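# Rack the green board and move its case to tray

## Task

For rework: take the green board out of the green case and place it in the black board rack with its contact pads facing up; then carry the green case from the black pocket plate into the white tray. The other boards must stay in the rack. The rack, the white tray and the long black partition tray must end upright, and the case's cap must stay off. Nothing besides the case may go into the white tray, and no board may be dropped.

## Robot and tools

Robot: one arm on a base at scene position (0, 0, +0.467) m, tilted by quat_wxyz (+0.923, +0.102, +0.369, -0.040), carrying a five-finger right hand. A post stands on the floor next to the table. Loose objects may occasionally get a short push from outside.

Scene frame: origin on the table top under the base, +z up, +y to the left when facing +x. Every pose, velocity and target in results is given in this frame; offsets in commands use its axes, and turns pivot about the Hand target's position.

Hand point: a spot fixed to the palm, 0.05 m in front of it and 0.15 m from the wrist face along the fingers. Its +z runs along straight fingers (which extend 0.06-0.07 m past it), +y points out of the palm, +x runs across the palm away from the thumb. A bracket on the little-finger side of the wrist can strike things. With fingers level, the wrist may hang lower than the hand and touch the table first.

Hand numbers, in this order only: little, ring, middle, index, thumb_bend, thumb_turn, then force_limit, speed. Fingers: -1 straight, +1 curled. thumb_bend: -1 straight, +1 fully bent. thumb_turn: -1 beside the palm, +1 opposite the fingers. force_limit maps -1..+1 to about 0..10 N at the fingertip (0..15 N for the two thumb motors). speed rises linearly from near zero at -1 to full at +0.48 and stays full to +1. Use about -0.94 or slower for a gentle close. To keep the hand unchanged, resend the last motor numbers; at the start, read them from a first result, since a 0 is a real command. With the thumb opposed, the hand wraps objects 0.035-0.065 m thick; thumb tip against index pad can pinch light items up to about 0.08 m.

execute_actions: argument actions is a list of actions; each action is up to 15 rows of 1/30 s, and a short one repeats its last row to 15. Each row has 14 numbers in [-1, 1]: dx, dy, dz, rx, ry, rz, then the eight hand numbers. dx..rz are offsets (not a pose) from the Hand target at the start of that action, along scene axes; every row in the action counts from that same start. 1.0 equals 0.6 m of travel or 180 degrees; rx, ry, rz form one rotation vector. Repeating an offset in a new action moves further. Optional cameras lists names to return; an empty actions list returns all images.

move: target is one 14-number row or up to 15 rows, same layout and scale, all offsets from the same starting Hand target. speed is m/s (0.002 to 3.6, default 0.25; turns up to twice that in rad/s), one value or one per target. blend in metres rounds corners in a list (0 means stop at each). stop_force (3 to 120 N) ends the path when the wrist sensor feels that much extra push against the motion; use it slowly (about 0.005 m/s) to touch down gently. zero (default true) re-zeros before the move. blocking=false returns early but cannot combine with stop_force. The result adds a move: line with done, off_target, moving, held or fault, plus limits such as paced or held. The path ignores obstacles, and routes bringing the wrist near the first joint's axis are refused; go around the base.

wait: seconds (0 to 3600) lets things run without new commands. stop: brakes a running move. zoom_image: camera (cam_head_left or cam_head_right) and region [x0, y0, x1, y1] in pixels, at most 504 by 504. show_instructions: shows the reference page. zero_wrist_force: re-zeros the wrist sensor. finished_scene: ends the scene (scene 1), irreversibly.

Results: end_effector_position (m), end_effector_quat_wxyz, velocities, the Hand target (the base for the next offsets; the hand often rests a bit short, so resend the gap), joint positions and torques, wrist force and torque along the hand's own axes plus the peak since last shown, and per-motor hand_measured, hand_stopped_by (moving, target, force, stalled, fault) and hand_load_n. A load falling near 0 means the grip was lost.

Limits: orientation commands are clipped to 32 degrees from the current one per step. Contact torque beyond 139 N m on the big joints or 26 N m on the wrists, about 150 N on the arm, or a joint straying from its path causes a 10 s fault stop. The arm is stiff, so aiming past a firm surface can fault. Holding loads or staying stretched heats motors; 85 °C brakes the arm for 30-60 s.

Cameras: cam_head_left and cam_head_right, 672x504, mounted together above and behind the base, calibrated as given.

Avoid: dropping or releasing moving parts, slamming into fixed or heavy things, hard pushes, overloading fingers, and letting anything fall off the table or be left off it.

Each tool is called after "Emit:" by a JSON object that holds its "fn" and its "kwargs", one argument or row to a line.

Reference images:

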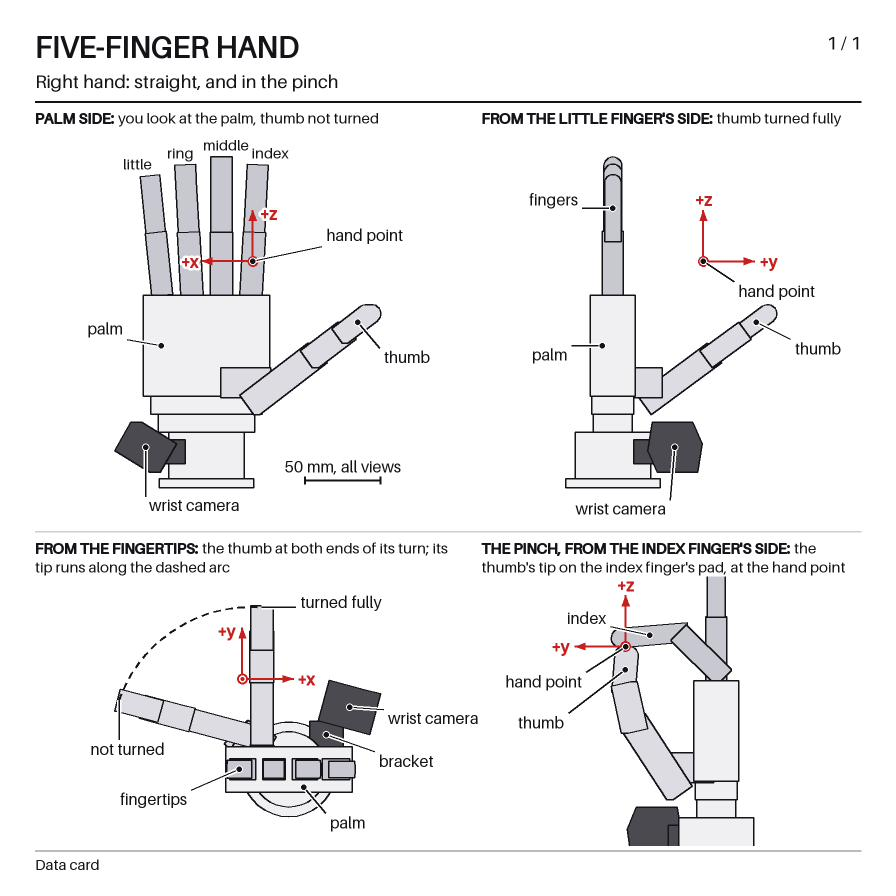

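## Session

Emit:
{"fn": "execute_actions", "kwargs": {
  "actions": [],
  "cameras": ["all"]
}}

Scene clock: 0.00 s.
end_effector_position=(+0.1506, -0.3645, +0.2091) hand_measured=(-1.000, -1.000, -1.000, -1.000, -1.000, -1.000) hand_load_n=(+0.0, +0.0, +0.0, +0.0, +0.0, +0.0) hand_stopped_by=(target, target, target, target, target, target) hand_force_limit=0.00 hand_speed=-0.80 end_effector_quat_wxyz=(+0.152, +0.946, +0.282, +0.045)
Joint positions: [-1.725 -1.02 2.418 -0.303 0.595 -0.476]
Joint velocities: within noise
Joint torques (N m): no reading
Wrist force (N): no reading
Wrist torque (N m): no reading
Wrist force, peak (N): no reading
Hand target: +0.1506, -0.3645, +0.2091; +0.152, +0.946, +0.282, +0.045

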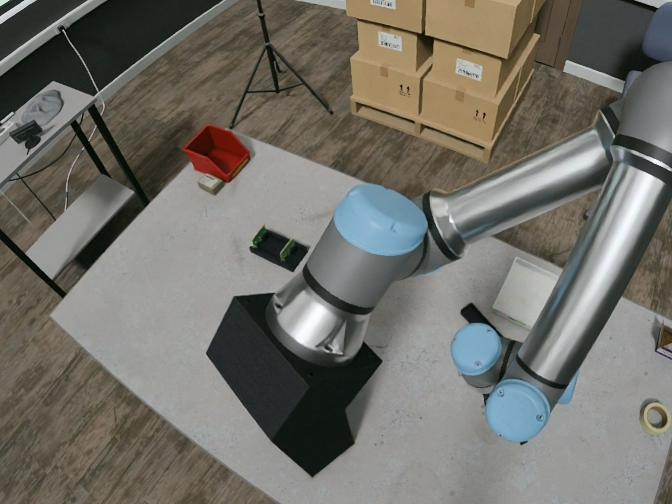

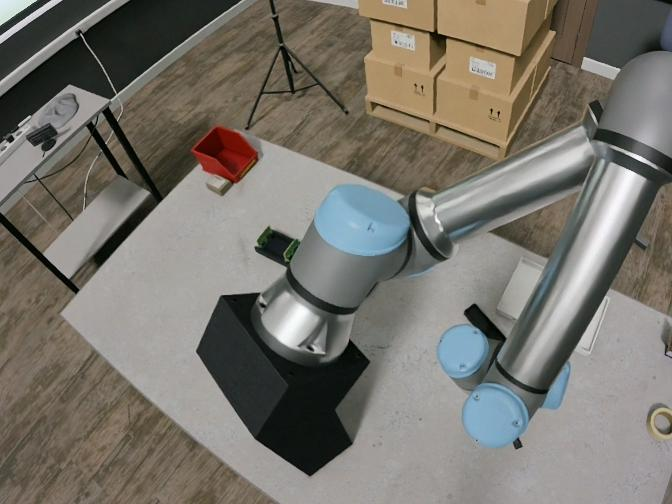

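Emit:
{"fn": "zoom_image", "kwargs": {
  "camera": "cam_head_left",
  "region": [160, 100, 360, 280]
}}

Emit:
{"fn": "zoom_image", "kwargs": {
  "camera": "cam_head_left",
  "region": [420, 230, 672, 480]
}}

Emit:
{"fn": "zoom_image", "kwargs": {
  "camera": "cam_head_right",
  "region": [420, 230, 672, 480]
}}

Scaled by 2.520 from the camera's image (finer frame: 960x720).

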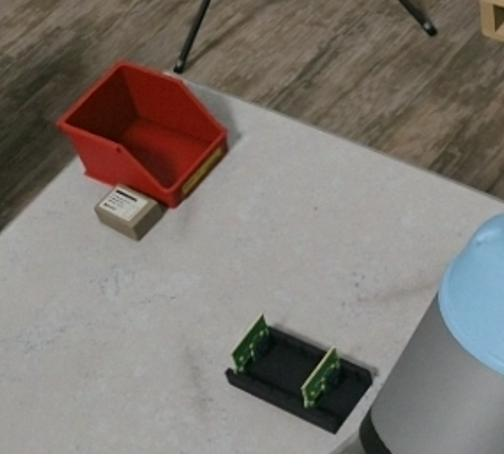

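Scaled by 2.000 from the camera's image (finer frame: 960x720).

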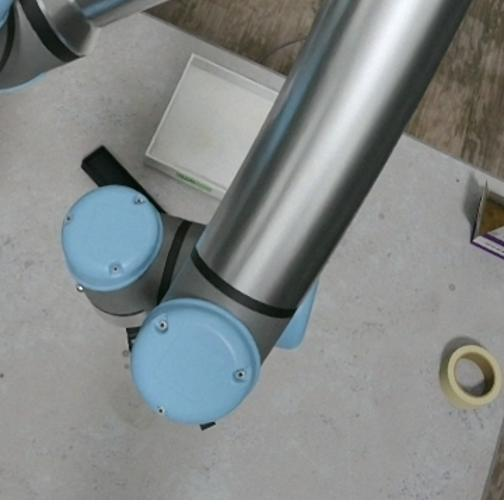

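Scaled by 2.000 from the camera's image (finer frame: 960x720).

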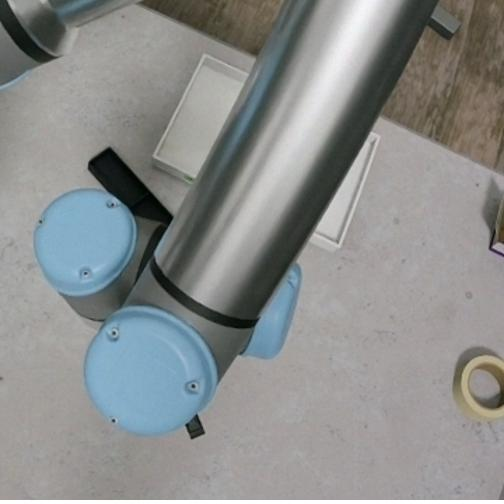

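Emit:
{"fn": "zoom_image", "kwargs": {
  "camera": "cam_head_right",
  "region": [540, 140, 672, 300]
}}

Emit:
{"fn": "zoom_image", "kwargs": {
  "camera": "cam_head_left",
  "region": [540, 60, 672, 300]
}}

Scaled by 3.150 from the camera's image (finer frame: 960x720).

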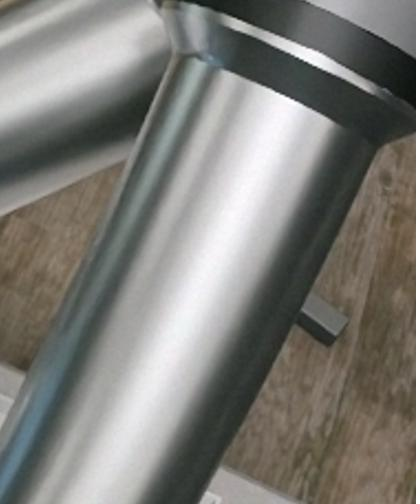

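Scaled by 2.100 from the camera's image (finer frame: 960x720).

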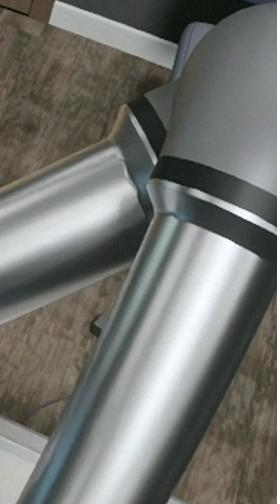

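Emit:
{"fn": "move", "kwargs": {
  "target": [
    [0.08, -0.06, 0.25, 0, 0, 0, -1, -1, -1, -1, -1, -1, 0, -0.8]
  ],
  "speed": 0.15,
  "cameras": ["all"]
}}

Scene clock: 4.93 s.
end_effector_position=(+0.1986, -0.4005, +0.3591) hand_measured=(-1.000, -1.000, -1.000, -1.000, -1.000, -1.000) hand_load_n=(+0.0, +0.0, +0.0, +0.0, +0.0, +0.0) hand_stopped_by=(target, target, target, target, target, target) hand_force_limit=0.00 hand_speed=-0.80 end_effector_quat_wxyz=(+0.152, +0.946, +0.282, +0.045)
Joint positions: [-2.06 -1.348 2.419 0.559 0.523 -1.101]
Joint torques (N m): [-27.94 2.23 -0.78 4.33 0.88 -1.42]
Wrist force (N): [-0.1 -0.1 -0.1]
Wrist torque (N m): [-0.04 0.07 0.12]
Wrist force, peak (N): [-0.9 0.3 -0.1]
Hand target: +0.1986, -0.4005, +0.3591; +0.152, +0.946, +0.282, +0.045
Off the commanded pose: 0.000 m, 0 deg.
move: done

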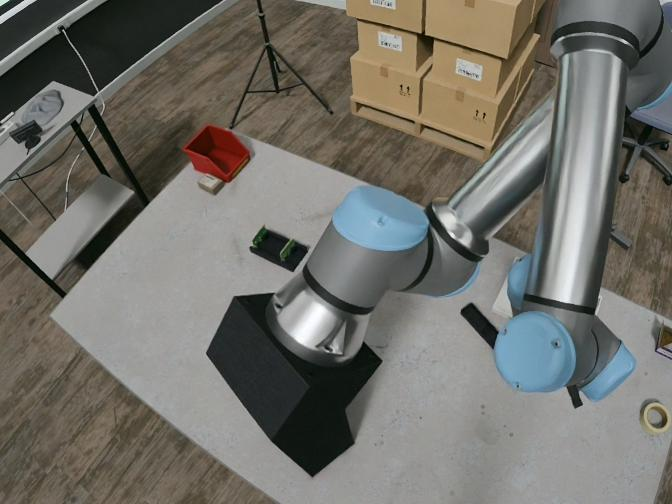

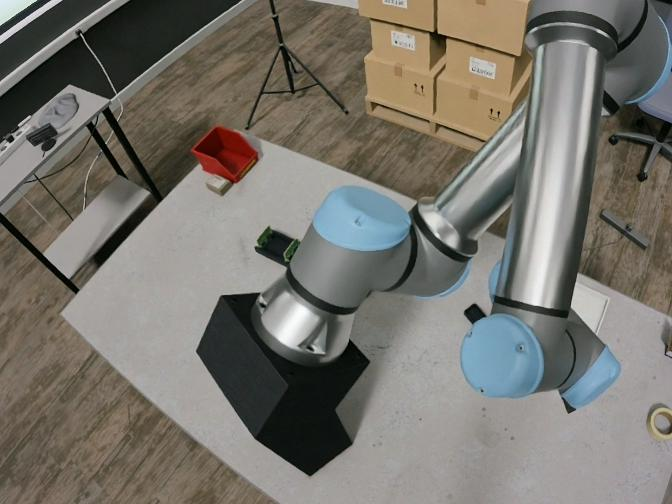

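Emit:
{"fn": "zoom_image", "kwargs": {
  "camera": "cam_head_left",
  "region": [540, 160, 672, 300]
}}

Emit:
{"fn": "zoom_image", "kwargs": {
  "camera": "cam_head_right",
  "region": [540, 160, 672, 300]
}}

Scaled by 3.600 from the camera's image (finer frame: 960x720).

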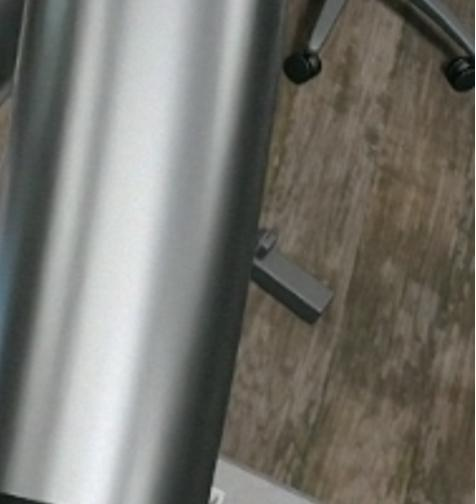

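Scaled by 3.600 from the camera's image (finer frame: 960x720).

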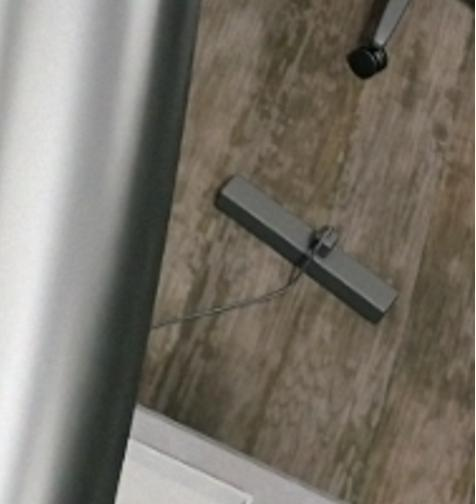

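Emit:
{"fn": "move", "kwargs": {
  "target": [
    [0.38, 0.30, 0.06, 0, 0, 0, -1, -1, -1, -1, -1, -1, 0, -0.8]
  ],
  "speed": 0.15,
  "cameras": ["all"]
}}

Scene clock: 9.17 s.
end_effector_position=(+0.4266, -0.2206, +0.3951) hand_measured=(-1.000, -1.000, -1.000, -1.000, -1.000, -1.000) hand_load_n=(+0.0, +0.0, +0.0, +0.0, +0.0, +0.0) hand_stopped_by=(target, target, target, target, target, target) hand_force_limit=0.00 hand_speed=-0.80 end_effector_quat_wxyz=(+0.152, +0.946, +0.282, +0.045)
Joint positions: [-0.931 -2.126 2.283 0.417 1.163 0.287]
Joint torques (N m): [20.63 -4.52 -20.22 -0.66 1.53 1.21]
Wrist force (N): [0.0 -0.4 0.1]
Wrist torque (N m): [-0.12 0.04 -0.10]
Wrist force, peak (N): [-1.1 0.0 0.3]
Hand target: +0.4266, -0.2205, +0.3951; +0.152, +0.946, +0.282, +0.045
Off the commanded pose: 0.000 m, 0 deg.
move: done

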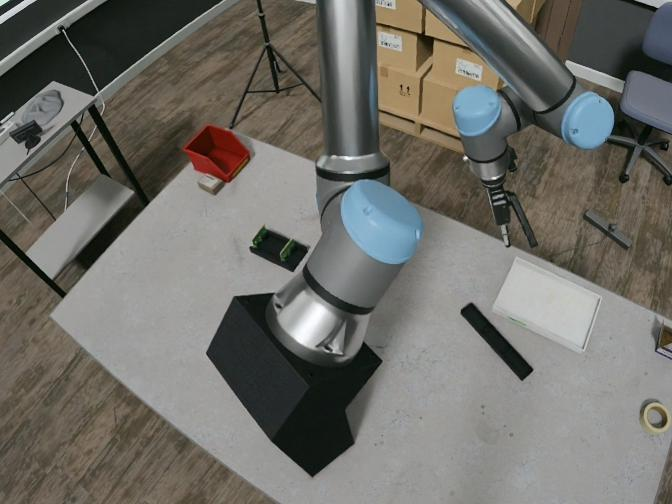

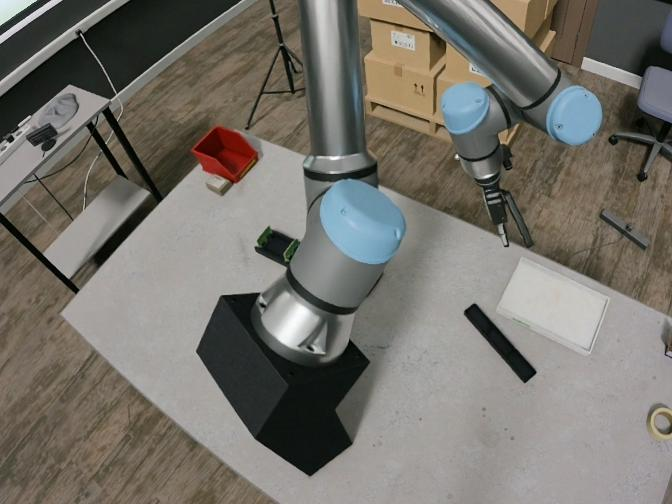

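Emit:
{"fn": "zoom_image", "kwargs": {
  "camera": "cam_head_left",
  "region": [430, 230, 672, 470]
}}

Emit:
{"fn": "zoom_image", "kwargs": {
  "camera": "cam_head_right",
  "region": [430, 230, 672, 470]
}}

Emit:
{"fn": "zoom_image", "kwargs": {
  "camera": "cam_head_right",
  "region": [180, 100, 440, 320]
}}

Scaled by 2.083 from the camera's image (finer frame: 960x720).

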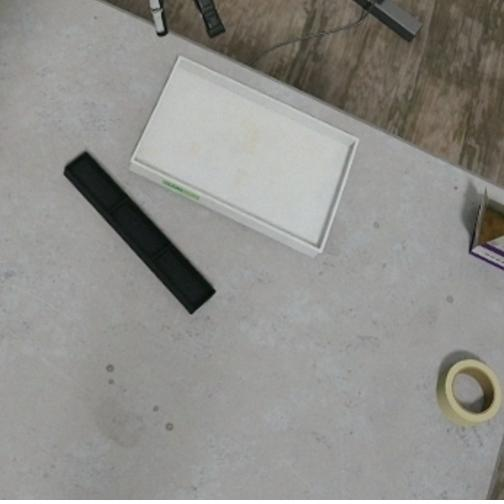

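Scaled by 2.083 from the camera's image (finer frame: 960x720).

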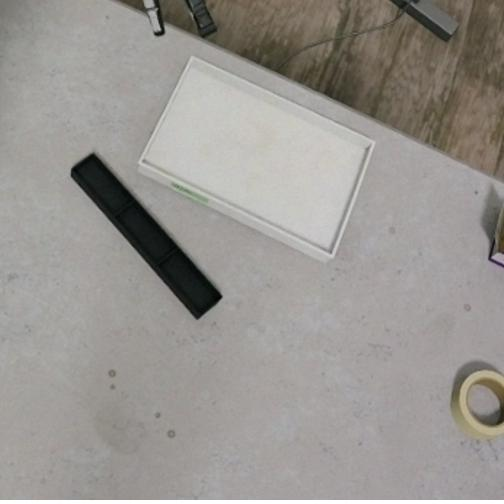

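Scaled by 1.938 from the camera's image (finer frame: 960x720).

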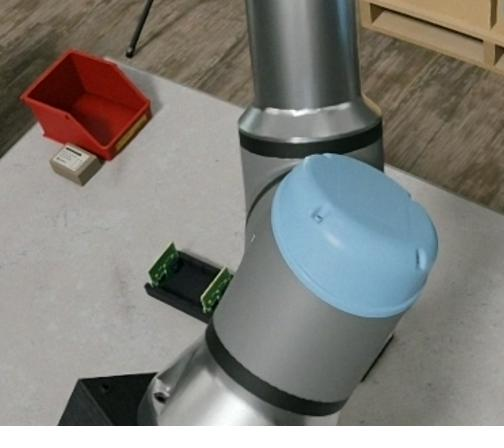

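Emit:
{"fn": "move", "kwargs": {
  "target": [
    [0.04, 0.867, 0.09, 0, 0, 0, -1, -1, -1, -1, -1, -1, 0, -0.8]
  ],
  "speed": 0.2,
  "cameras": ["all"]
}}

Scene clock: 15.13 s.
end_effector_position=(+0.4506, +0.2996, +0.4491) hand_measured=(-1.000, -1.000, -1.000, -1.000, -1.000, -1.000) hand_load_n=(+0.0, +0.0, -0.5, +0.0, +0.0, +0.0) hand_stopped_by=(target, target, target, target, target, target) hand_force_limit=0.00 hand_speed=-0.80 end_effector_quat_wxyz=(+0.152, +0.946, +0.282, +0.045)
Joint positions: [1.028 -0.913 1.346 0.988 2.613 1.936]
Joint torques (N m): [44.55 -23.39 -18.29 4.25 1.67 1.31]
Wrist force (N): [0.8 -0.6 0.8]
Wrist torque (N m): [-0.18 -0.14 0.03]
Wrist force, peak (N): [1.1 -1.5 0.4]
Hand target: +0.4506, +0.2997, +0.4491; +0.152, +0.946, +0.282, +0.045
Off the commanded pose: 0.000 m, 0 deg.
move: done

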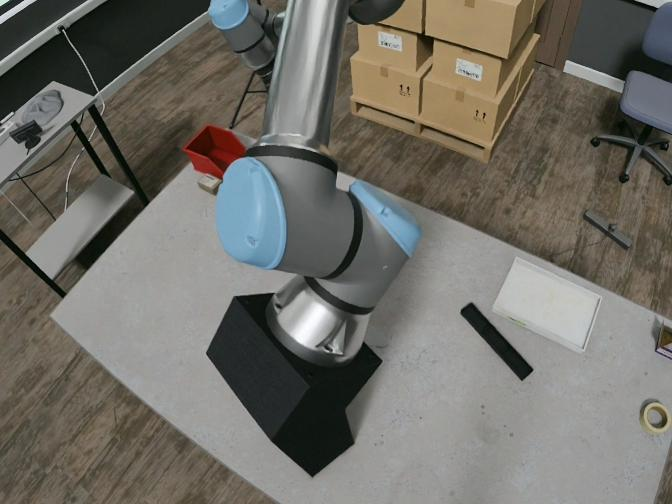

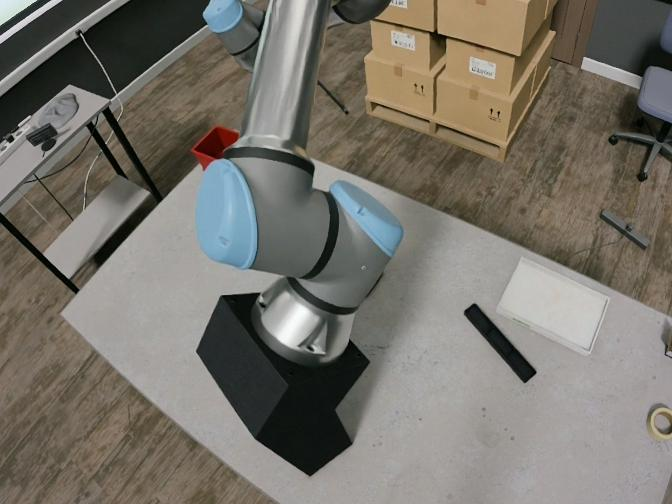

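Emit:
{"fn": "zoom_image", "kwargs": {
  "camera": "cam_head_right",
  "region": [330, 160, 470, 330]
}}

Emit:
{"fn": "zoom_image", "kwargs": {
  "camera": "cam_head_left",
  "region": [330, 160, 470, 330]
}}

Scaled by 2.965 from the camera's image (finer frame: 960x720).

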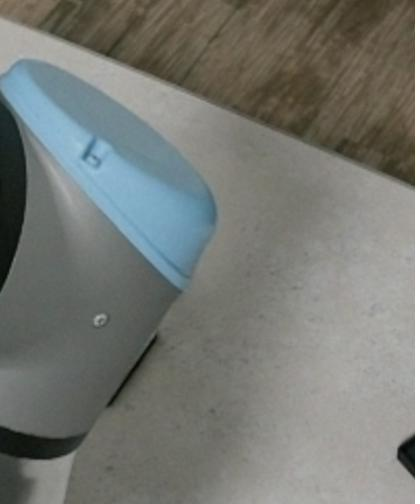

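Scaled by 2.965 from the camera's image (finer frame: 960x720).

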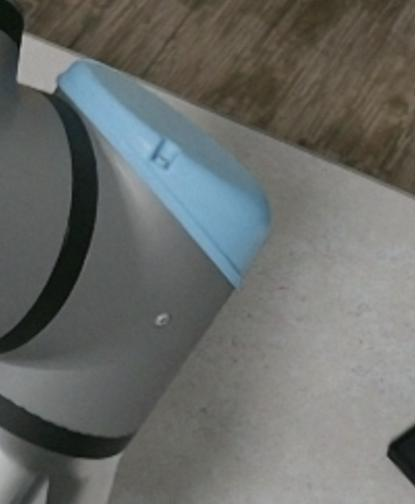

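Emit:
{"fn": "move", "kwargs": {
  "target": [
    [-0.08, 0.0, -0.15, 0.0988, 0.0292, -0.1832, -1, -1, -1, -1, -1, -1, 0, -0.8]
  ],
  "speed": 0.2,
  "cameras": ["all"]
}}

Scene clock: 23.80 s.
end_effector_position=(+0.4026, +0.2997, +0.3591) hand_measured=(-1.000, -1.000, -1.000, -1.000, -1.000, -1.000) hand_load_n=(+0.0, +0.0, +0.0, +0.0, +0.0, +0.0) hand_stopped_by=(target, target, target, target, target, target) hand_force_limit=0.00 hand_speed=-0.80 end_effector_quat_wxyz=(+0.000, +1.000, -0.001, +0.000)
Joint positions: [0.837 -1.058 1.519 0.656 2.237 2.163]
Joint torques (N m): [19.09 -41.72 0.17 -0.51 -1.57 1.39]
Wrist force (N): [0.3 0.2 0.4]
Wrist torque (N m): [-0.02 -0.05 -0.03]
Wrist force, peak (N): [0.9 -0.6 0.6]
Hand target: +0.4026, +0.2997, +0.3591; +0.000, +1.000, -0.001, +0.000
Off the commanded pose: 0.000 m, 0 deg.
move: done

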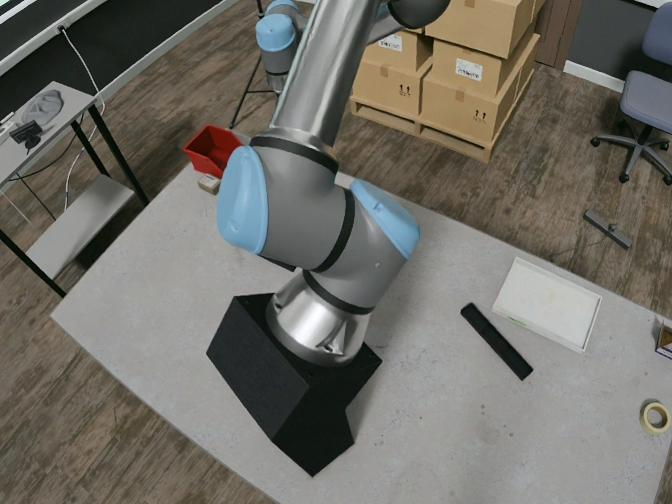

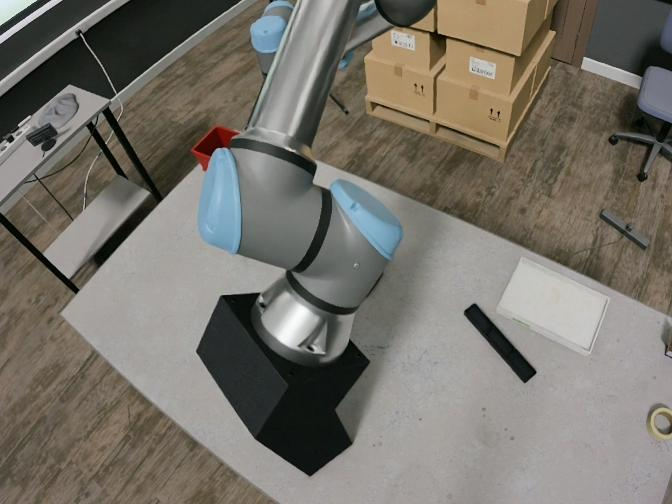

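Emit:
{"fn": "move", "kwargs": {
  "target": [
    [-0.046, -0.0495, -0.332, 0, 0, 0, -1, -1, -1, -1, -1, -1, 0, -0.8]
  ],
  "speed": 0.2,
  "cameras": ["all"]
}}

Scene clock: 28.33 s.
end_effector_position=(+0.3750, +0.2700, +0.1600) hand_measured=(-1.000, -1.000, -1.000, -1.000, -1.000, -1.000) hand_load_n=(+0.0, +0.0, +0.0, +0.0, +0.0, +0.0) hand_stopped_by=(target, target, target, target, target, target) hand_force_limit=0.00 hand_speed=-0.80 end_effector_quat_wxyz=(+0.000, +1.000, -0.001, +0.000)
Joint positions: [0.574 -0.863 1.609 0.215 2.102 1.888]
Joint torques (N m): [18.42 -25.85 -10.85 -0.03 -1.6 -1.54]
Wrist force (N): [-0.2 -0.3 0.2]
Wrist torque (N m): [-0.01 0.02 0.15]
Wrist force, peak (N): [-0.2 0.0 1.3]
Hand target: +0.3750, +0.2700, +0.1599; +0.000, +1.000, -0.001, +0.000
Off the commanded pose: 0.000 m, 0 deg.
move: done

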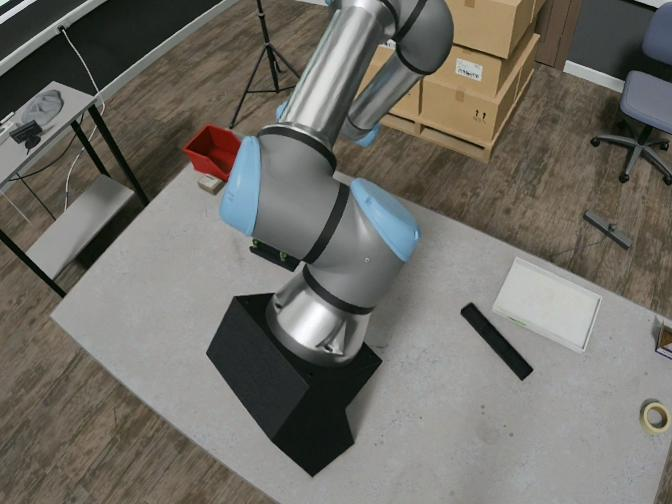

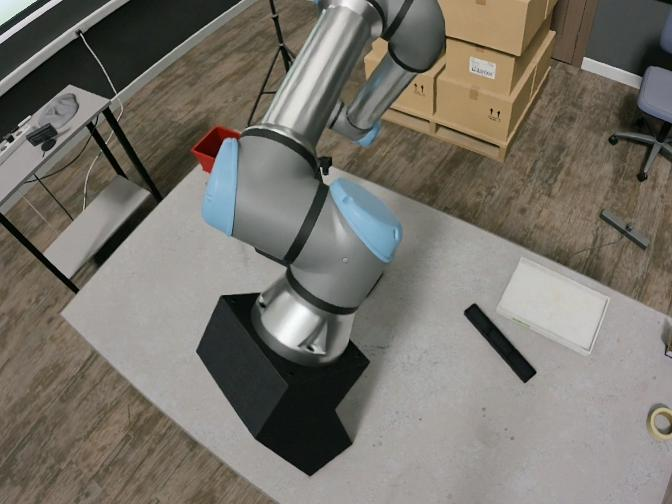

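Emit:
{"fn": "move", "kwargs": {
  "target": [0, 0, -0.1383, 0, 0, 0, -1, -1, -1, -1, -1, -1, 0, -0.8],
  "speed": 0.04,
  "stop_force": 5
}}

Scene clock: 31.60 s.
end_effector_position=(+0.3750, +0.2700, +0.0769) hand_measured=(-1.000, -1.000, -1.000, -1.000, -1.000, -1.000) hand_load_n=(+0.0, +0.0, +0.0, +0.0, +0.0, +0.0) hand_stopped_by=(target, target, target, target, target, target) hand_force_limit=0.00 hand_speed=-0.80 end_effector_quat_wxyz=(+0.000, +1.000, -0.001, +0.000)
Joint positions: [0.493 -0.721 1.515 0.13 2.054 1.813]
Joint torques (N m): [18.54 -26.57 -10.73 0.1 -1.49 -1.6]
Wrist force (N): [0.3 -0.6 0.7]
Wrist torque (N m): [-0.09 -0.06 0.11]
Wrist force, peak (N): [0.3 -1.0 0.7]
Hand target: +0.3750, +0.2700, +0.0769; +0.000, +1.000, -0.001, +0.000
Off the commanded pose: 0.000 m, 0 deg.
move: done

Emit:
{"fn": "move", "kwargs": {
  "target": [0, -0.1, 0, 0, 0, 0, -1, -1, -1, -1, -1, -1, 0, -0.8],
  "speed": 0.03,
  "stop_force": 6,
  "cameras": ["all"]
}}

Scene clock: 34.87 s.
end_effector_position=(+0.3750, +0.2100, +0.0769) hand_measured=(-1.000, -1.000, -1.000, -1.000, -1.000, -1.000) hand_load_n=(+0.0, +0.0, +0.0, +0.0, +0.0, +0.0) hand_stopped_by=(target, target, target, target, target, target) hand_force_limit=0.00 hand_speed=-0.80 end_effector_quat_wxyz=(+0.000, +1.000, -0.001, +0.000)
Joint positions: [0.385 -0.816 1.658 0.042 1.988 1.719]
Joint torques (N m): [14.64 -41.82 9.7 0.16 -1.47 -1.67]
Wrist force (N): [0.5 -0.7 0.3]
Wrist torque (N m): [-0.07 -0.02 0.14]
Wrist force, peak (N): [0.2 -0.9 1.0]
Hand target: +0.3750, +0.2100, +0.0769; +0.000, +1.000, -0.001, +0.000
Off the commanded pose: 0.000 m, 0 deg.
move: done

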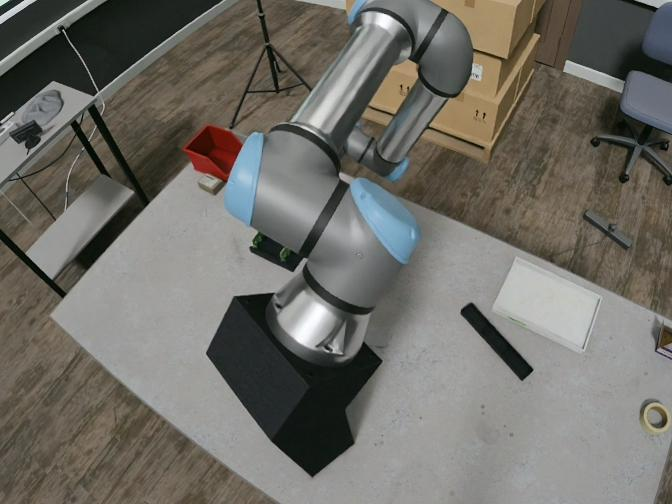

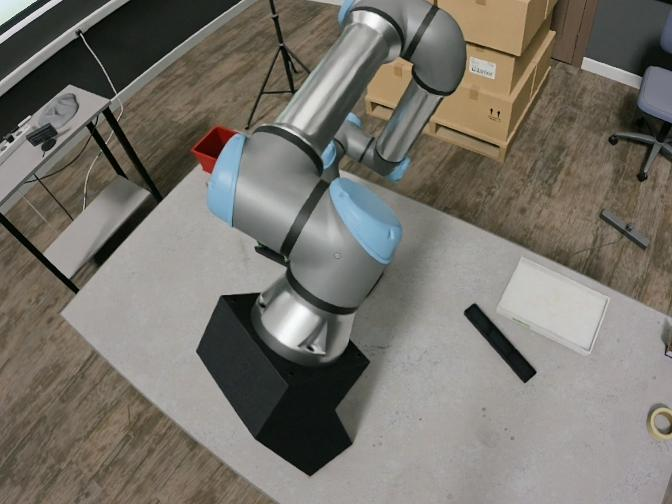

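Emit:
{"fn": "move", "kwargs": {
  "target": [0, -0.067, 0, 0, 0, 0, -1, -1, -1, -1, -1, -1, 0, -0.8],
  "speed": 0.02,
  "stop_force": 4,
  "cameras": ["cam_head_right"]
}}

Scene clock: 37.87 s.
end_effector_position=(+0.3750, +0.1772, +0.0769) hand_measured=(-1.000, -1.000, -1.000, -1.000, -1.000, -1.000) hand_load_n=(+0.0, +0.0, +0.0, +0.0, +0.0, +0.0) hand_stopped_by=(target, target, target, target, target, target) hand_force_limit=0.00 hand_speed=-0.80 end_effector_quat_wxyz=(+0.000, +1.000, -0.001, +0.000)
Joint positions: [0.321 -0.864 1.725 0.002 1.947 1.666]
Joint torques (N m): [33.55 -25.59 -6.62 4.78 1.53 1.02]
Wrist force (N): [1.0 -2.0 -2.5]
Wrist torque (N m): [0.20 -0.07 0.04]
Wrist force, peak (N): [-0.5 -9.7 -5.4]
Hand target: +0.3750, +0.1772, +0.0769; +0.000, +1.000, -0.001, +0.000 (not the last commanded pose)
Off the commanded pose: 0.007 m, 0 deg.
move: contact

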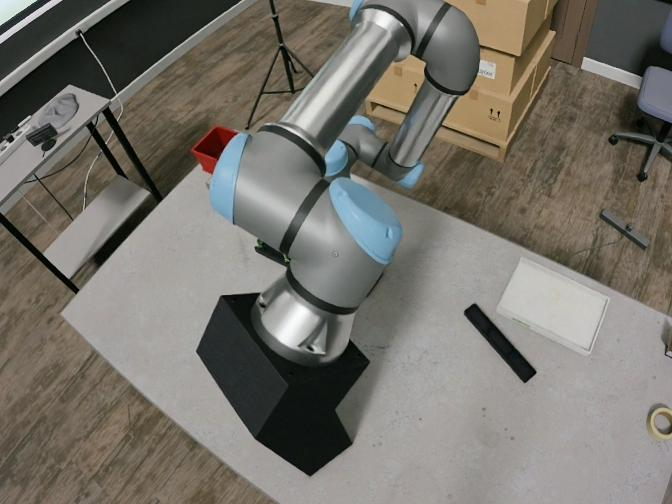

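Emit:
{"fn": "move", "kwargs": {
  "target": [0, -0.05, 0, 0, 0, 0, -1, -1, -1, -1, -1, -1, 0, -0.8],
  "speed": 0.015,
  "stop_force": 15,
  "cameras": ["cam_head_right"]
}}

Emit:
{"fn": "zoom_image", "kwargs": {
  "camera": "cam_head_right",
  "region": [330, 200, 470, 340]
}}

Scene clock: 39.47 s.
end_effector_position=(+0.3749, +0.1759, +0.0770) hand_measured=(-1.000, -1.000, -1.000, -1.000, -1.000, -1.000) hand_load_n=(+0.0, +0.0, +0.0, +1.0, +0.0, +0.0) hand_stopped_by=(target, target, target, target, target, target) hand_force_limit=0.00 hand_speed=-0.80 end_effector_quat_wxyz=(+0.000, +1.000, -0.001, +0.000)
Joint positions: [0.318 -0.866 1.728 0 1.945 1.663]
Joint torques (N m): [27.9 -22.38 -8.33 3.59 2.85 0.99]
Wrist force (N): [-1.1 -10.5 -12.6]
Wrist torque (N m): [0.85 0.16 -0.08]
Wrist force, peak (N): [-0.8 -19.6 -13.5]
Hand target: +0.3749, +0.1759, +0.0770; +0.000, +1.000, -0.001, +0.000 (not the last commanded pose)
Off the commanded pose: 0.029 m, 0 deg.
move: contact

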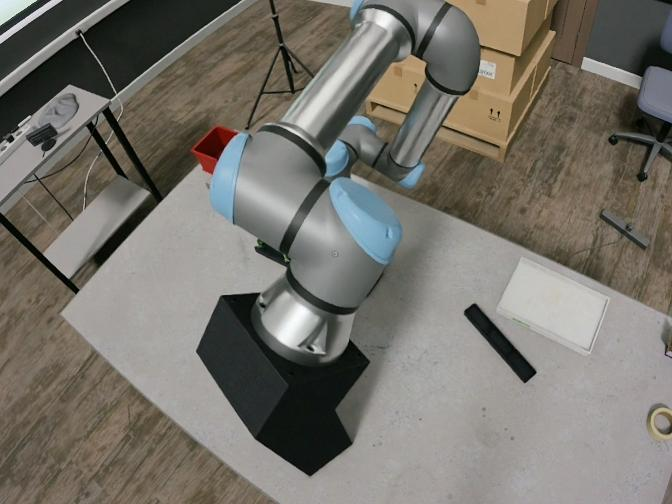

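Scaled by 3.600 from the camera's image (finer frame: 960x720).

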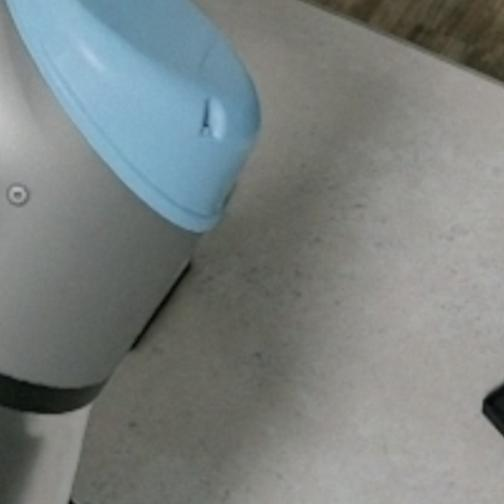

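Emit:
{"fn": "move", "kwargs": {
  "target": [0, 0.03, 0, 0, 0, 0, -1, -1, -1, -1, -1, -1, 0, -0.8],
  "speed": 0.05
}}

Emit:
{"fn": "zero_wrist_force", "kwargs": {

}}

Emit:
{"fn": "move", "kwargs": {
  "target": [0, 0, -0.025, 0, 0, 0, -1, -1, -1, -1, -1, -1, 0, -0.8],
  "speed": 0.01,
  "stop_force": 3
}}

Scene clock: 41.13 s.
end_effector_position=(+0.3749, +0.1938, +0.0770) hand_measured=(-1.000, -1.000, -1.000, -1.000, -1.000, -1.000) hand_load_n=(+0.0, +0.0, +0.0, +0.0, +0.0, +0.0) hand_stopped_by=(target, target, target, target, target, target) hand_force_limit=0.00 hand_speed=-0.80 end_effector_quat_wxyz=(+0.000, +1.000, -0.001, +0.000)
Joint positions: [0.354 -0.84 1.692 0.021 1.968 1.693]
Joint torques (N m): [37.46 -25.34 -8.4 4.83 1.48 1.19]
Wrist force (N): [0.8 -0.4 -0.2]
Wrist torque (N m): [0.03 -0.08 -0.07]
Wrist force, peak (N): [-0.8 -10.6 -13.4]
Hand target: +0.3749, +0.1939, +0.0770; +0.000, +1.000, -0.001, +0.000
Off the commanded pose: 0.000 m, 0 deg.
move: done

Wrist force sensor zeroed.

Scene clock: 43.10 s.
end_effector_position=(+0.3749, +0.1939, +0.0695) hand_measured=(-1.000, -1.000, -1.000, -1.000, -1.000, -1.000) hand_load_n=(+0.0, +0.0, +0.0, +0.0, -0.5, +0.0) hand_stopped_by=(target, target, target, target, target, target) hand_force_limit=0.00 hand_speed=-0.80 end_effector_quat_wxyz=(+0.000, +1.000, -0.001, +0.000)
Joint positions: [0.348 -0.826 1.681 0.016 1.964 1.688]
Joint torques (N m): [35.84 -41.43 8.11 4.59 0.71 1.27]
Wrist force (N, zeroed by zero_wrist_force): [0.3 0.1 -2.7]
Wrist torque (N m, zeroed by zero_wrist_force): [0.19 0.04 0.22]
Wrist force, peak (N, zeroed by zero_wrist_force): [0.8 -0.1 -14.9]
Hand target: +0.3749, +0.1939, +0.0695; +0.000, +1.000, -0.001, +0.000 (not the last commanded pose)
Off the commanded pose: 0.008 m, 0 deg.
move: contact

Emit:
{"fn": "move", "kwargs": {
  "target": [0, 0, 0.0042, 0, 0, 0, -1, -1, -1, -1, -1, -1, 0, -0.8],
  "speed": 0.02
}}

Emit:
{"fn": "zero_wrist_force", "kwargs": {

}}

Emit:
{"fn": "move", "kwargs": {
  "target": [0, -0.06, 0, 0, 0, 0, -1, -1, -1, -1, -1, -1, 0, -0.8],
  "speed": 0.008,
  "stop_force": 10,
  "cameras": ["cam_head_right"]
}}

Scene clock: 44.37 s.
end_effector_position=(+0.3749, +0.1939, +0.0720) hand_measured=(-1.000, -1.000, -1.000, -1.000, -1.000, -1.000) hand_load_n=(+0.0, +0.0, +0.0, +0.0, +0.0, +0.0) hand_stopped_by=(target, target, target, target, target, target) hand_force_limit=0.00 hand_speed=-0.80 end_effector_quat_wxyz=(+0.000, +1.000, -0.001, +0.000)
Joint positions: [0.35 -0.83 1.685 0.018 1.965 1.69]
Joint torques (N m): [37.08 -42.91 8.24 4.72 1.41 1.22]
Wrist force (N, zeroed by zero_wrist_force): [-0.2 -0.1 0.1]
Wrist torque (N m, zeroed by zero_wrist_force): [-0.03 0.02 -0.01]
Wrist force, peak (N, zeroed by zero_wrist_force): [0.2 0.1 -3.5]
Hand target: +0.3749, +0.1939, +0.0720; +0.000, +1.000, -0.001, +0.000
Off the commanded pose: 0.000 m, 0 deg.
move: done

Wrist force sensor zeroed.

Scene clock: 47.37 s.
end_effector_position=(+0.3749, +0.1791, +0.0720) hand_measured=(-1.000, -1.000, -1.000, -1.000, -1.000, -1.000) hand_load_n=(+0.0, +0.0, +0.0, +1.0, +0.0, +0.0) hand_stopped_by=(target, target, target, target, target, target) hand_force_limit=0.00 hand_speed=-0.80 end_effector_quat_wxyz=(+0.000, +1.000, -0.001, +0.000)
Joint positions: [0.321 -0.852 1.715 0 1.946 1.666]
Joint torques (N m): [31.47 -28 -7.23 5.17 2.44 0.79]
Wrist force (N, zeroed by zero_wrist_force): [-1.1 -9.1 0.3]
Wrist torque (N m, zeroed by zero_wrist_force): [-0.01 0.01 0.07]
Wrist force, peak (N, zeroed by zero_wrist_force): [-0.8 -15.2 0.3]
Hand target: +0.3749, +0.1791, +0.0720; +0.000, +1.000, -0.001, +0.000 (not the last commanded pose)
Off the commanded pose: 0.021 m, 0 deg.
move: contact

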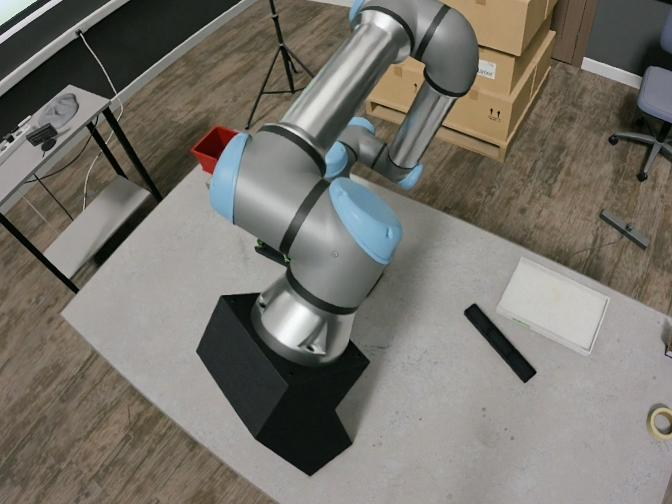

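Emit:
{"fn": "move", "kwargs": {
  "target": [
    [0, 0.03, 0, 0, 0, 0, -1, -1, -1, -1, -1, -1, 0, -0.8],
    [0, 0.03, 0.18, 0, 0, 0, -1, -1, -1, -1, -1, -1, 0, -0.8],
    [0, 0.03, 0.18, 0, 0, 0, 1, 1, 1, -1, -1, -1, 0, 0]
  ],
  "speed": 0.12
}}

Emit:
{"fn": "zero_wrist_force", "kwargs": {

}}

Scene clock: 52.60 s.
end_effector_position=(+0.3749, +0.1971, +0.1800) hand_measured=(+1.000, +1.000, +1.000, -1.000, -1.000, -1.000) hand_load_n=(+0.0, +0.0, +0.0, +0.0, +0.0, +0.0) hand_stopped_by=(target, target, target, target, target, target) hand_force_limit=0.00 hand_speed=0.00 end_effector_quat_wxyz=(+0.000, +1.000, -0.001, +0.000)
Joint positions: [0.458 -1.029 1.801 0.139 2.033 1.782]
Joint torques (N m): [35.31 -41.76 4.93 4.39 0.58 1.19]
Wrist force (N, zeroed by zero_wrist_force): [-0.7 -0.3 -0.2]
Wrist torque (N m, zeroed by zero_wrist_force): [-0.07 0.09 -0.06]
Wrist force, peak (N, zeroed by zero_wrist_force): [-1.3 -9.1 0.6]
Hand target: +0.3749, +0.1971, +0.1800; +0.000, +1.000, -0.001, +0.000
Off the commanded pose: 0.000 m, 0 deg.
move: done

Wrist force sensor zeroed.

Emit:
{"fn": "move", "kwargs": {
  "target": [0, -0.07, 0, 0, 0, 0, 1, 1, 1, -1, -1, -1, 0, 0],
  "speed": 0.04,
  "stop_force": 3
}}

Emit:
{"fn": "move", "kwargs": {
  "target": [0, 0, -0.18, 0, 0, 0, 1, 1, 1, -1, -1, -1, 0, 0],
  "speed": 0.025,
  "stop_force": 3
}}

Scene clock: 54.97 s.
end_effector_position=(+0.3749, +0.1551, +0.1800) hand_measured=(+1.000, +1.000, +1.000, -1.000, -1.000, -1.000) hand_load_n=(+0.0, +0.0, +0.0, +0.0, +0.0, +0.0) hand_stopped_by=(target, target, target, target, target, target) hand_force_limit=0.00 hand_speed=0.00 end_effector_quat_wxyz=(+0.000, +1.000, -0.001, +0.000)
Joint positions: [0.366 -1.103 1.887 0.093 1.975 1.703]
Joint torques (N m): [11.22 -41.55 6.91 0.06 -1.51 -1.4]
Wrist force (N, zeroed by zero_wrist_force): [0.3 0.1 -0.2]
Wrist torque (N m, zeroed by zero_wrist_force): [0.06 0.01 0.19]
Wrist force, peak (N, zeroed by zero_wrist_force): [0.7 0.0 -0.1]
Hand target: +0.3749, +0.1551, +0.1800; +0.000, +1.000, -0.001, +0.000
Off the commanded pose: 0.000 m, 0 deg.
move: done

Scene clock: 60.20 s.
end_effector_position=(+0.3749, +0.1551, +0.0786) hand_measured=(+1.000, +1.000, +1.000, -1.000, -1.000, -1.000) hand_load_n=(+0.0, +0.0, +0.0, +0.0, +0.0, +0.0) hand_stopped_by=(target, target, target, target, target, target) hand_force_limit=0.00 hand_speed=0.00 end_effector_quat_wxyz=(+0.000, +1.000, -0.001, +0.000)
Joint positions: [0.276 -0.899 1.77 -0.02 1.917 1.63]
Joint torques (N m): [33.45 -42.39 8.39 4.28 1.38 1.11]
Wrist force (N, zeroed by zero_wrist_force): [0.9 0.3 -3.1]
Wrist torque (N m, zeroed by zero_wrist_force): [0.29 -0.09 0.26]
Wrist force, peak (N, zeroed by zero_wrist_force): [2.6 0.3 -34.8]
Hand target: +0.3749, +0.1551, +0.0786; +0.000, +1.000, -0.001, +0.000 (not the last commanded pose)
Off the commanded pose: 0.007 m, 0 deg.
move: contact

Emit:
{"fn": "move", "kwargs": {
  "target": [0, 0, 0.015, 0, 0, 0, 1, 1, 1, -1, -1, -1, 0, 0],
  "speed": 0.03
}}

Emit:
{"fn": "zero_wrist_force", "kwargs": {

}}

Emit:
{"fn": "move", "kwargs": {
  "target": [-0.12, 0, 0, 0, 0, 0, 1, 1, 1, -1, -1, -1, 0, 0],
  "speed": 0.015,
  "stop_force": 3
}}

Scene clock: 61.43 s.
end_effector_position=(+0.3749, +0.1551, +0.0875) hand_measured=(+1.000, +1.000, +1.000, -1.000, -1.000, -1.000) hand_load_n=(+0.0, +0.0, +0.5, +0.0, -0.5, +0.0) hand_stopped_by=(target, target, target, target, target, target) hand_force_limit=0.00 hand_speed=0.00 end_effector_quat_wxyz=(+0.000, +1.000, -0.001, +0.000)
Joint positions: [0.283 -0.917 1.783 -0.013 1.922 1.635]
Joint torques (N m): [35.68 -42.39 8.19 4.85 1.27 1.15]
Wrist force (N, zeroed by zero_wrist_force): [0.7 0.4 -0.4]
Wrist torque (N m, zeroed by zero_wrist_force): [0.15 -0.10 0.10]
Wrist force, peak (N, zeroed by zero_wrist_force): [0.7 0.2 -3.4]
Hand target: +0.3749, +0.1551, +0.0876; +0.000, +1.000, -0.001, +0.000
Off the commanded pose: 0.000 m, 0 deg.
move: done

Wrist force sensor zeroed.

Scene clock: 67.10 s.
end_effector_position=(+0.3029, +0.1551, +0.0876) hand_measured=(+1.000, +1.000, +1.000, -1.000, -1.000, -1.000) hand_load_n=(+0.0, +0.0, +0.0, +0.0, +0.0, +0.0) hand_stopped_by=(target, target, target, target, target, target) hand_force_limit=0.00 hand_speed=0.00 end_effector_quat_wxyz=(+0.000, +1.000, -0.001, +0.000)
Joint positions: [0.294 -0.892 1.944 -0.197 1.929 1.644]
Joint torques (N m): [33.78 -21.89 12.19 0.26 1.27 1.11]
Wrist force (N, zeroed by zero_wrist_force): [0.2 -0.1 0.2]
Wrist torque (N m, zeroed by zero_wrist_force): [-0.04 -0.04 0.01]
Wrist force, peak (N, zeroed by zero_wrist_force): [0.2 -0.4 0.4]
Hand target: +0.3029, +0.1551, +0.0876; +0.000, +1.000, -0.001, +0.000
Off the commanded pose: 0.000 m, 0 deg.
move: done

Emit:
{"fn": "move", "kwargs": {
  "target": [0, -0.17, 0, 0, 0, 0, 1, 1, 1, -1, -1, -1, 0, 0],
  "speed": 0.02,
  "stop_force": 3,
  "cameras": ["all"]
}}

Scene clock: 74.00 s.
end_effector_position=(+0.3029, +0.0531, +0.0876) hand_measured=(+1.000, +1.000, +1.000, -1.000, -1.000, -1.000) hand_load_n=(+0.0, +0.0, +0.0, +0.0, +0.0, -0.5) hand_stopped_by=(target, target, target, target, target, target) hand_force_limit=0.00 hand_speed=0.00 end_effector_quat_wxyz=(+0.000, +1.000, -0.001, +0.000)
Joint positions: [0.02 -1.023 2.106 -0.283 1.743 1.435]
Joint torques (N m): [4.93 -38.7 14.64 0.26 -1.4 -1.47]
Wrist force (N, zeroed by zero_wrist_force): [-0.1 0.3 0.0]
Wrist torque (N m, zeroed by zero_wrist_force): [-0.01 0.02 0.13]
Wrist force, peak (N, zeroed by zero_wrist_force): [-0.4 0.8 0.2]
Hand target: +0.3029, +0.0531, +0.0876; +0.000, +1.000, -0.001, +0.000
Off the commanded pose: 0.000 m, 0 deg.
move: done

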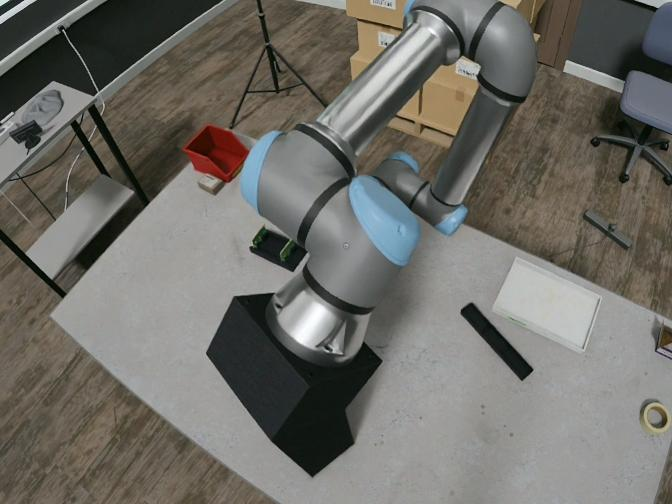

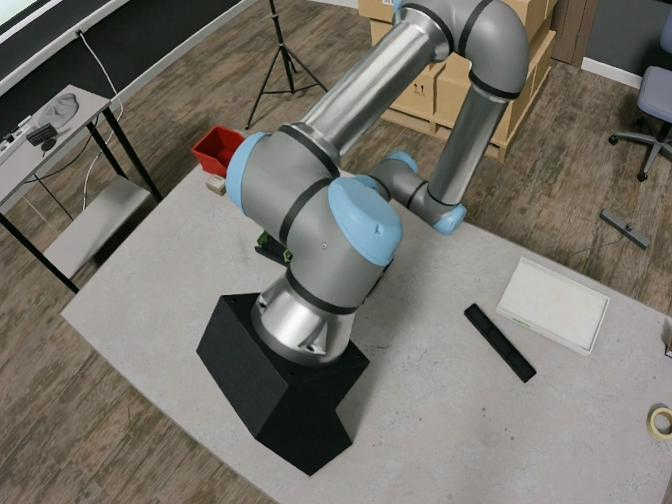

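Emit:
{"fn": "move", "kwargs": {
  "target": [0, 0.087, 0, 0, 0, 0, 1, 1, 1, -1, -1, -1, 0, 0],
  "speed": 0.05
}}

Emit:
{"fn": "zero_wrist_force", "kwargs": {

}}

Emit:
{"fn": "move", "kwargs": {
  "target": [0.3, 0, 0, 0, 0, 0, 1, 1, 1, -1, -1, -1, 0, 0],
  "speed": 0.02,
  "stop_force": 3
}}

Scene clock: 75.80 s.
end_effector_position=(+0.3029, +0.1052, +0.0876) hand_measured=(+1.000, +1.000, +1.000, -1.000, -1.000, -1.000) hand_load_n=(+0.0, +0.0, +0.0, +0.0, +0.0, +0.0) hand_stopped_by=(target, target, target, target, target, target) hand_force_limit=0.00 hand_speed=0.00 end_effector_quat_wxyz=(+0.000, +1.000, -0.001, +0.000)
Joint positions: [0.167 -0.959 2.033 -0.249 1.844 1.544]
Joint torques (N m): [29.63 -21.3 -1.46 4.93 1.01 1.29]
Wrist force (N, zeroed by zero_wrist_force): [0.2 0.2 -0.1]
Wrist torque (N m, zeroed by zero_wrist_force): [-0.09 -0.02 -0.04]
Wrist force, peak (N, zeroed by zero_wrist_force): [-0.2 0.9 0.4]
Hand target: +0.3029, +0.1053, +0.0876; +0.000, +1.000, -0.001, +0.000
Off the commanded pose: 0.000 m, 0 deg.
move: done

Wrist force sensor zeroed.

Scene clock: 77.73 s.
end_effector_position=(+0.3187, +0.1053, +0.0876) hand_measured=(+1.000, +1.000, +1.000, -1.000, -1.000, -1.000) hand_load_n=(+0.0, +0.0, +0.0, +0.0, +0.0, +0.0) hand_stopped_by=(target, target, target, target, target, target) hand_force_limit=0.00 hand_speed=0.00 end_effector_quat_wxyz=(+0.000, +1.000, -0.001, +0.000)
Joint positions: [0.168 -0.968 1.998 -0.205 1.845 1.545]
Joint torques (N m): [13.57 -22.9 12.15 0.09 -0.7 -0.85]
Wrist force (N, zeroed by zero_wrist_force): [-0.3 0.0 -0.1]
Wrist torque (N m, zeroed by zero_wrist_force): [0.01 0.02 -0.02]
Wrist force, peak (N, zeroed by zero_wrist_force): [-4.7 -0.4 -1.5]
Hand target: +0.3187, +0.1053, +0.0876; +0.000, +1.000, -0.001, +0.000 (not the last commanded pose)
Off the commanded pose: 0.164 m, 0 deg.
move: contact

Emit:
{"fn": "move", "kwargs": {
  "target": [
    [-0.015, 0, 0, 0, 0, 0, 1, 1, 1, -1, -1, -1, 0, 0],
    [-0.015, 0.042, 0, 0, 0, 0, 1, 1, 1, -1, -1, -1, 0, 0]
  ],
  "speed": 0.05
}}

Emit:
{"fn": "zero_wrist_force", "kwargs": {

}}

Emit:
{"fn": "move", "kwargs": {
  "target": [0.15, 0, 0, 0, 0, 0, 1, 1, 1, -1, -1, -1, 0, 0],
  "speed": 0.015,
  "stop_force": 3
}}

Scene clock: 79.53 s.
end_effector_position=(+0.3097, +0.1304, +0.0876) hand_measured=(+1.000, +1.000, +1.000, -1.000, -1.000, -1.000) hand_load_n=(+0.0, +0.0, +0.0, +0.0, +0.0, +0.5) hand_stopped_by=(target, target, target, target, target, target) hand_force_limit=0.00 hand_speed=0.00 end_effector_quat_wxyz=(+0.000, +1.000, -0.001, +0.000)
Joint positions: [0.232 -0.93 1.976 -0.207 1.888 1.595]
Joint torques (N m): [31.67 -21.49 -2.83 4.92 1.43 0.91]
Wrist force (N, zeroed by zero_wrist_force): [-0.2 -0.4 0.0]
Wrist torque (N m, zeroed by zero_wrist_force): [-0.03 0.04 0.01]
Wrist force, peak (N, zeroed by zero_wrist_force): [-0.4 -0.8 0.4]
Hand target: +0.3097, +0.1305, +0.0876; +0.000, +1.000, -0.001, +0.000
Off the commanded pose: 0.000 m, 0 deg.
move: done

Wrist force sensor zeroed.

Scene clock: 81.30 s.
end_effector_position=(+0.3187, +0.1305, +0.0876) hand_measured=(+1.000, +1.000, +1.000, -1.000, -1.000, -1.000) hand_load_n=(+0.0, +0.0, +0.0, +0.0, +0.0, +0.0) hand_stopped_by=(target, target, target, target, target, target) hand_force_limit=0.00 hand_speed=0.00 end_effector_quat_wxyz=(+0.000, +1.000, -0.001, +0.000)
Joint positions: [0.232 -0.935 1.956 -0.182 1.888 1.595]
Joint torques (N m): [27.2 -22.79 13.36 0.16 0.07 0.25]
Wrist force (N, zeroed by zero_wrist_force): [-0.2 0.0 0.3]
Wrist torque (N m, zeroed by zero_wrist_force): [-0.01 0.00 0.02]
Wrist force, peak (N, zeroed by zero_wrist_force): [-3.3 -0.2 -0.5]
Hand target: +0.3187, +0.1305, +0.0876; +0.000, +1.000, -0.001, +0.000 (not the last commanded pose)
Off the commanded pose: 0.081 m, 0 deg.
move: contact


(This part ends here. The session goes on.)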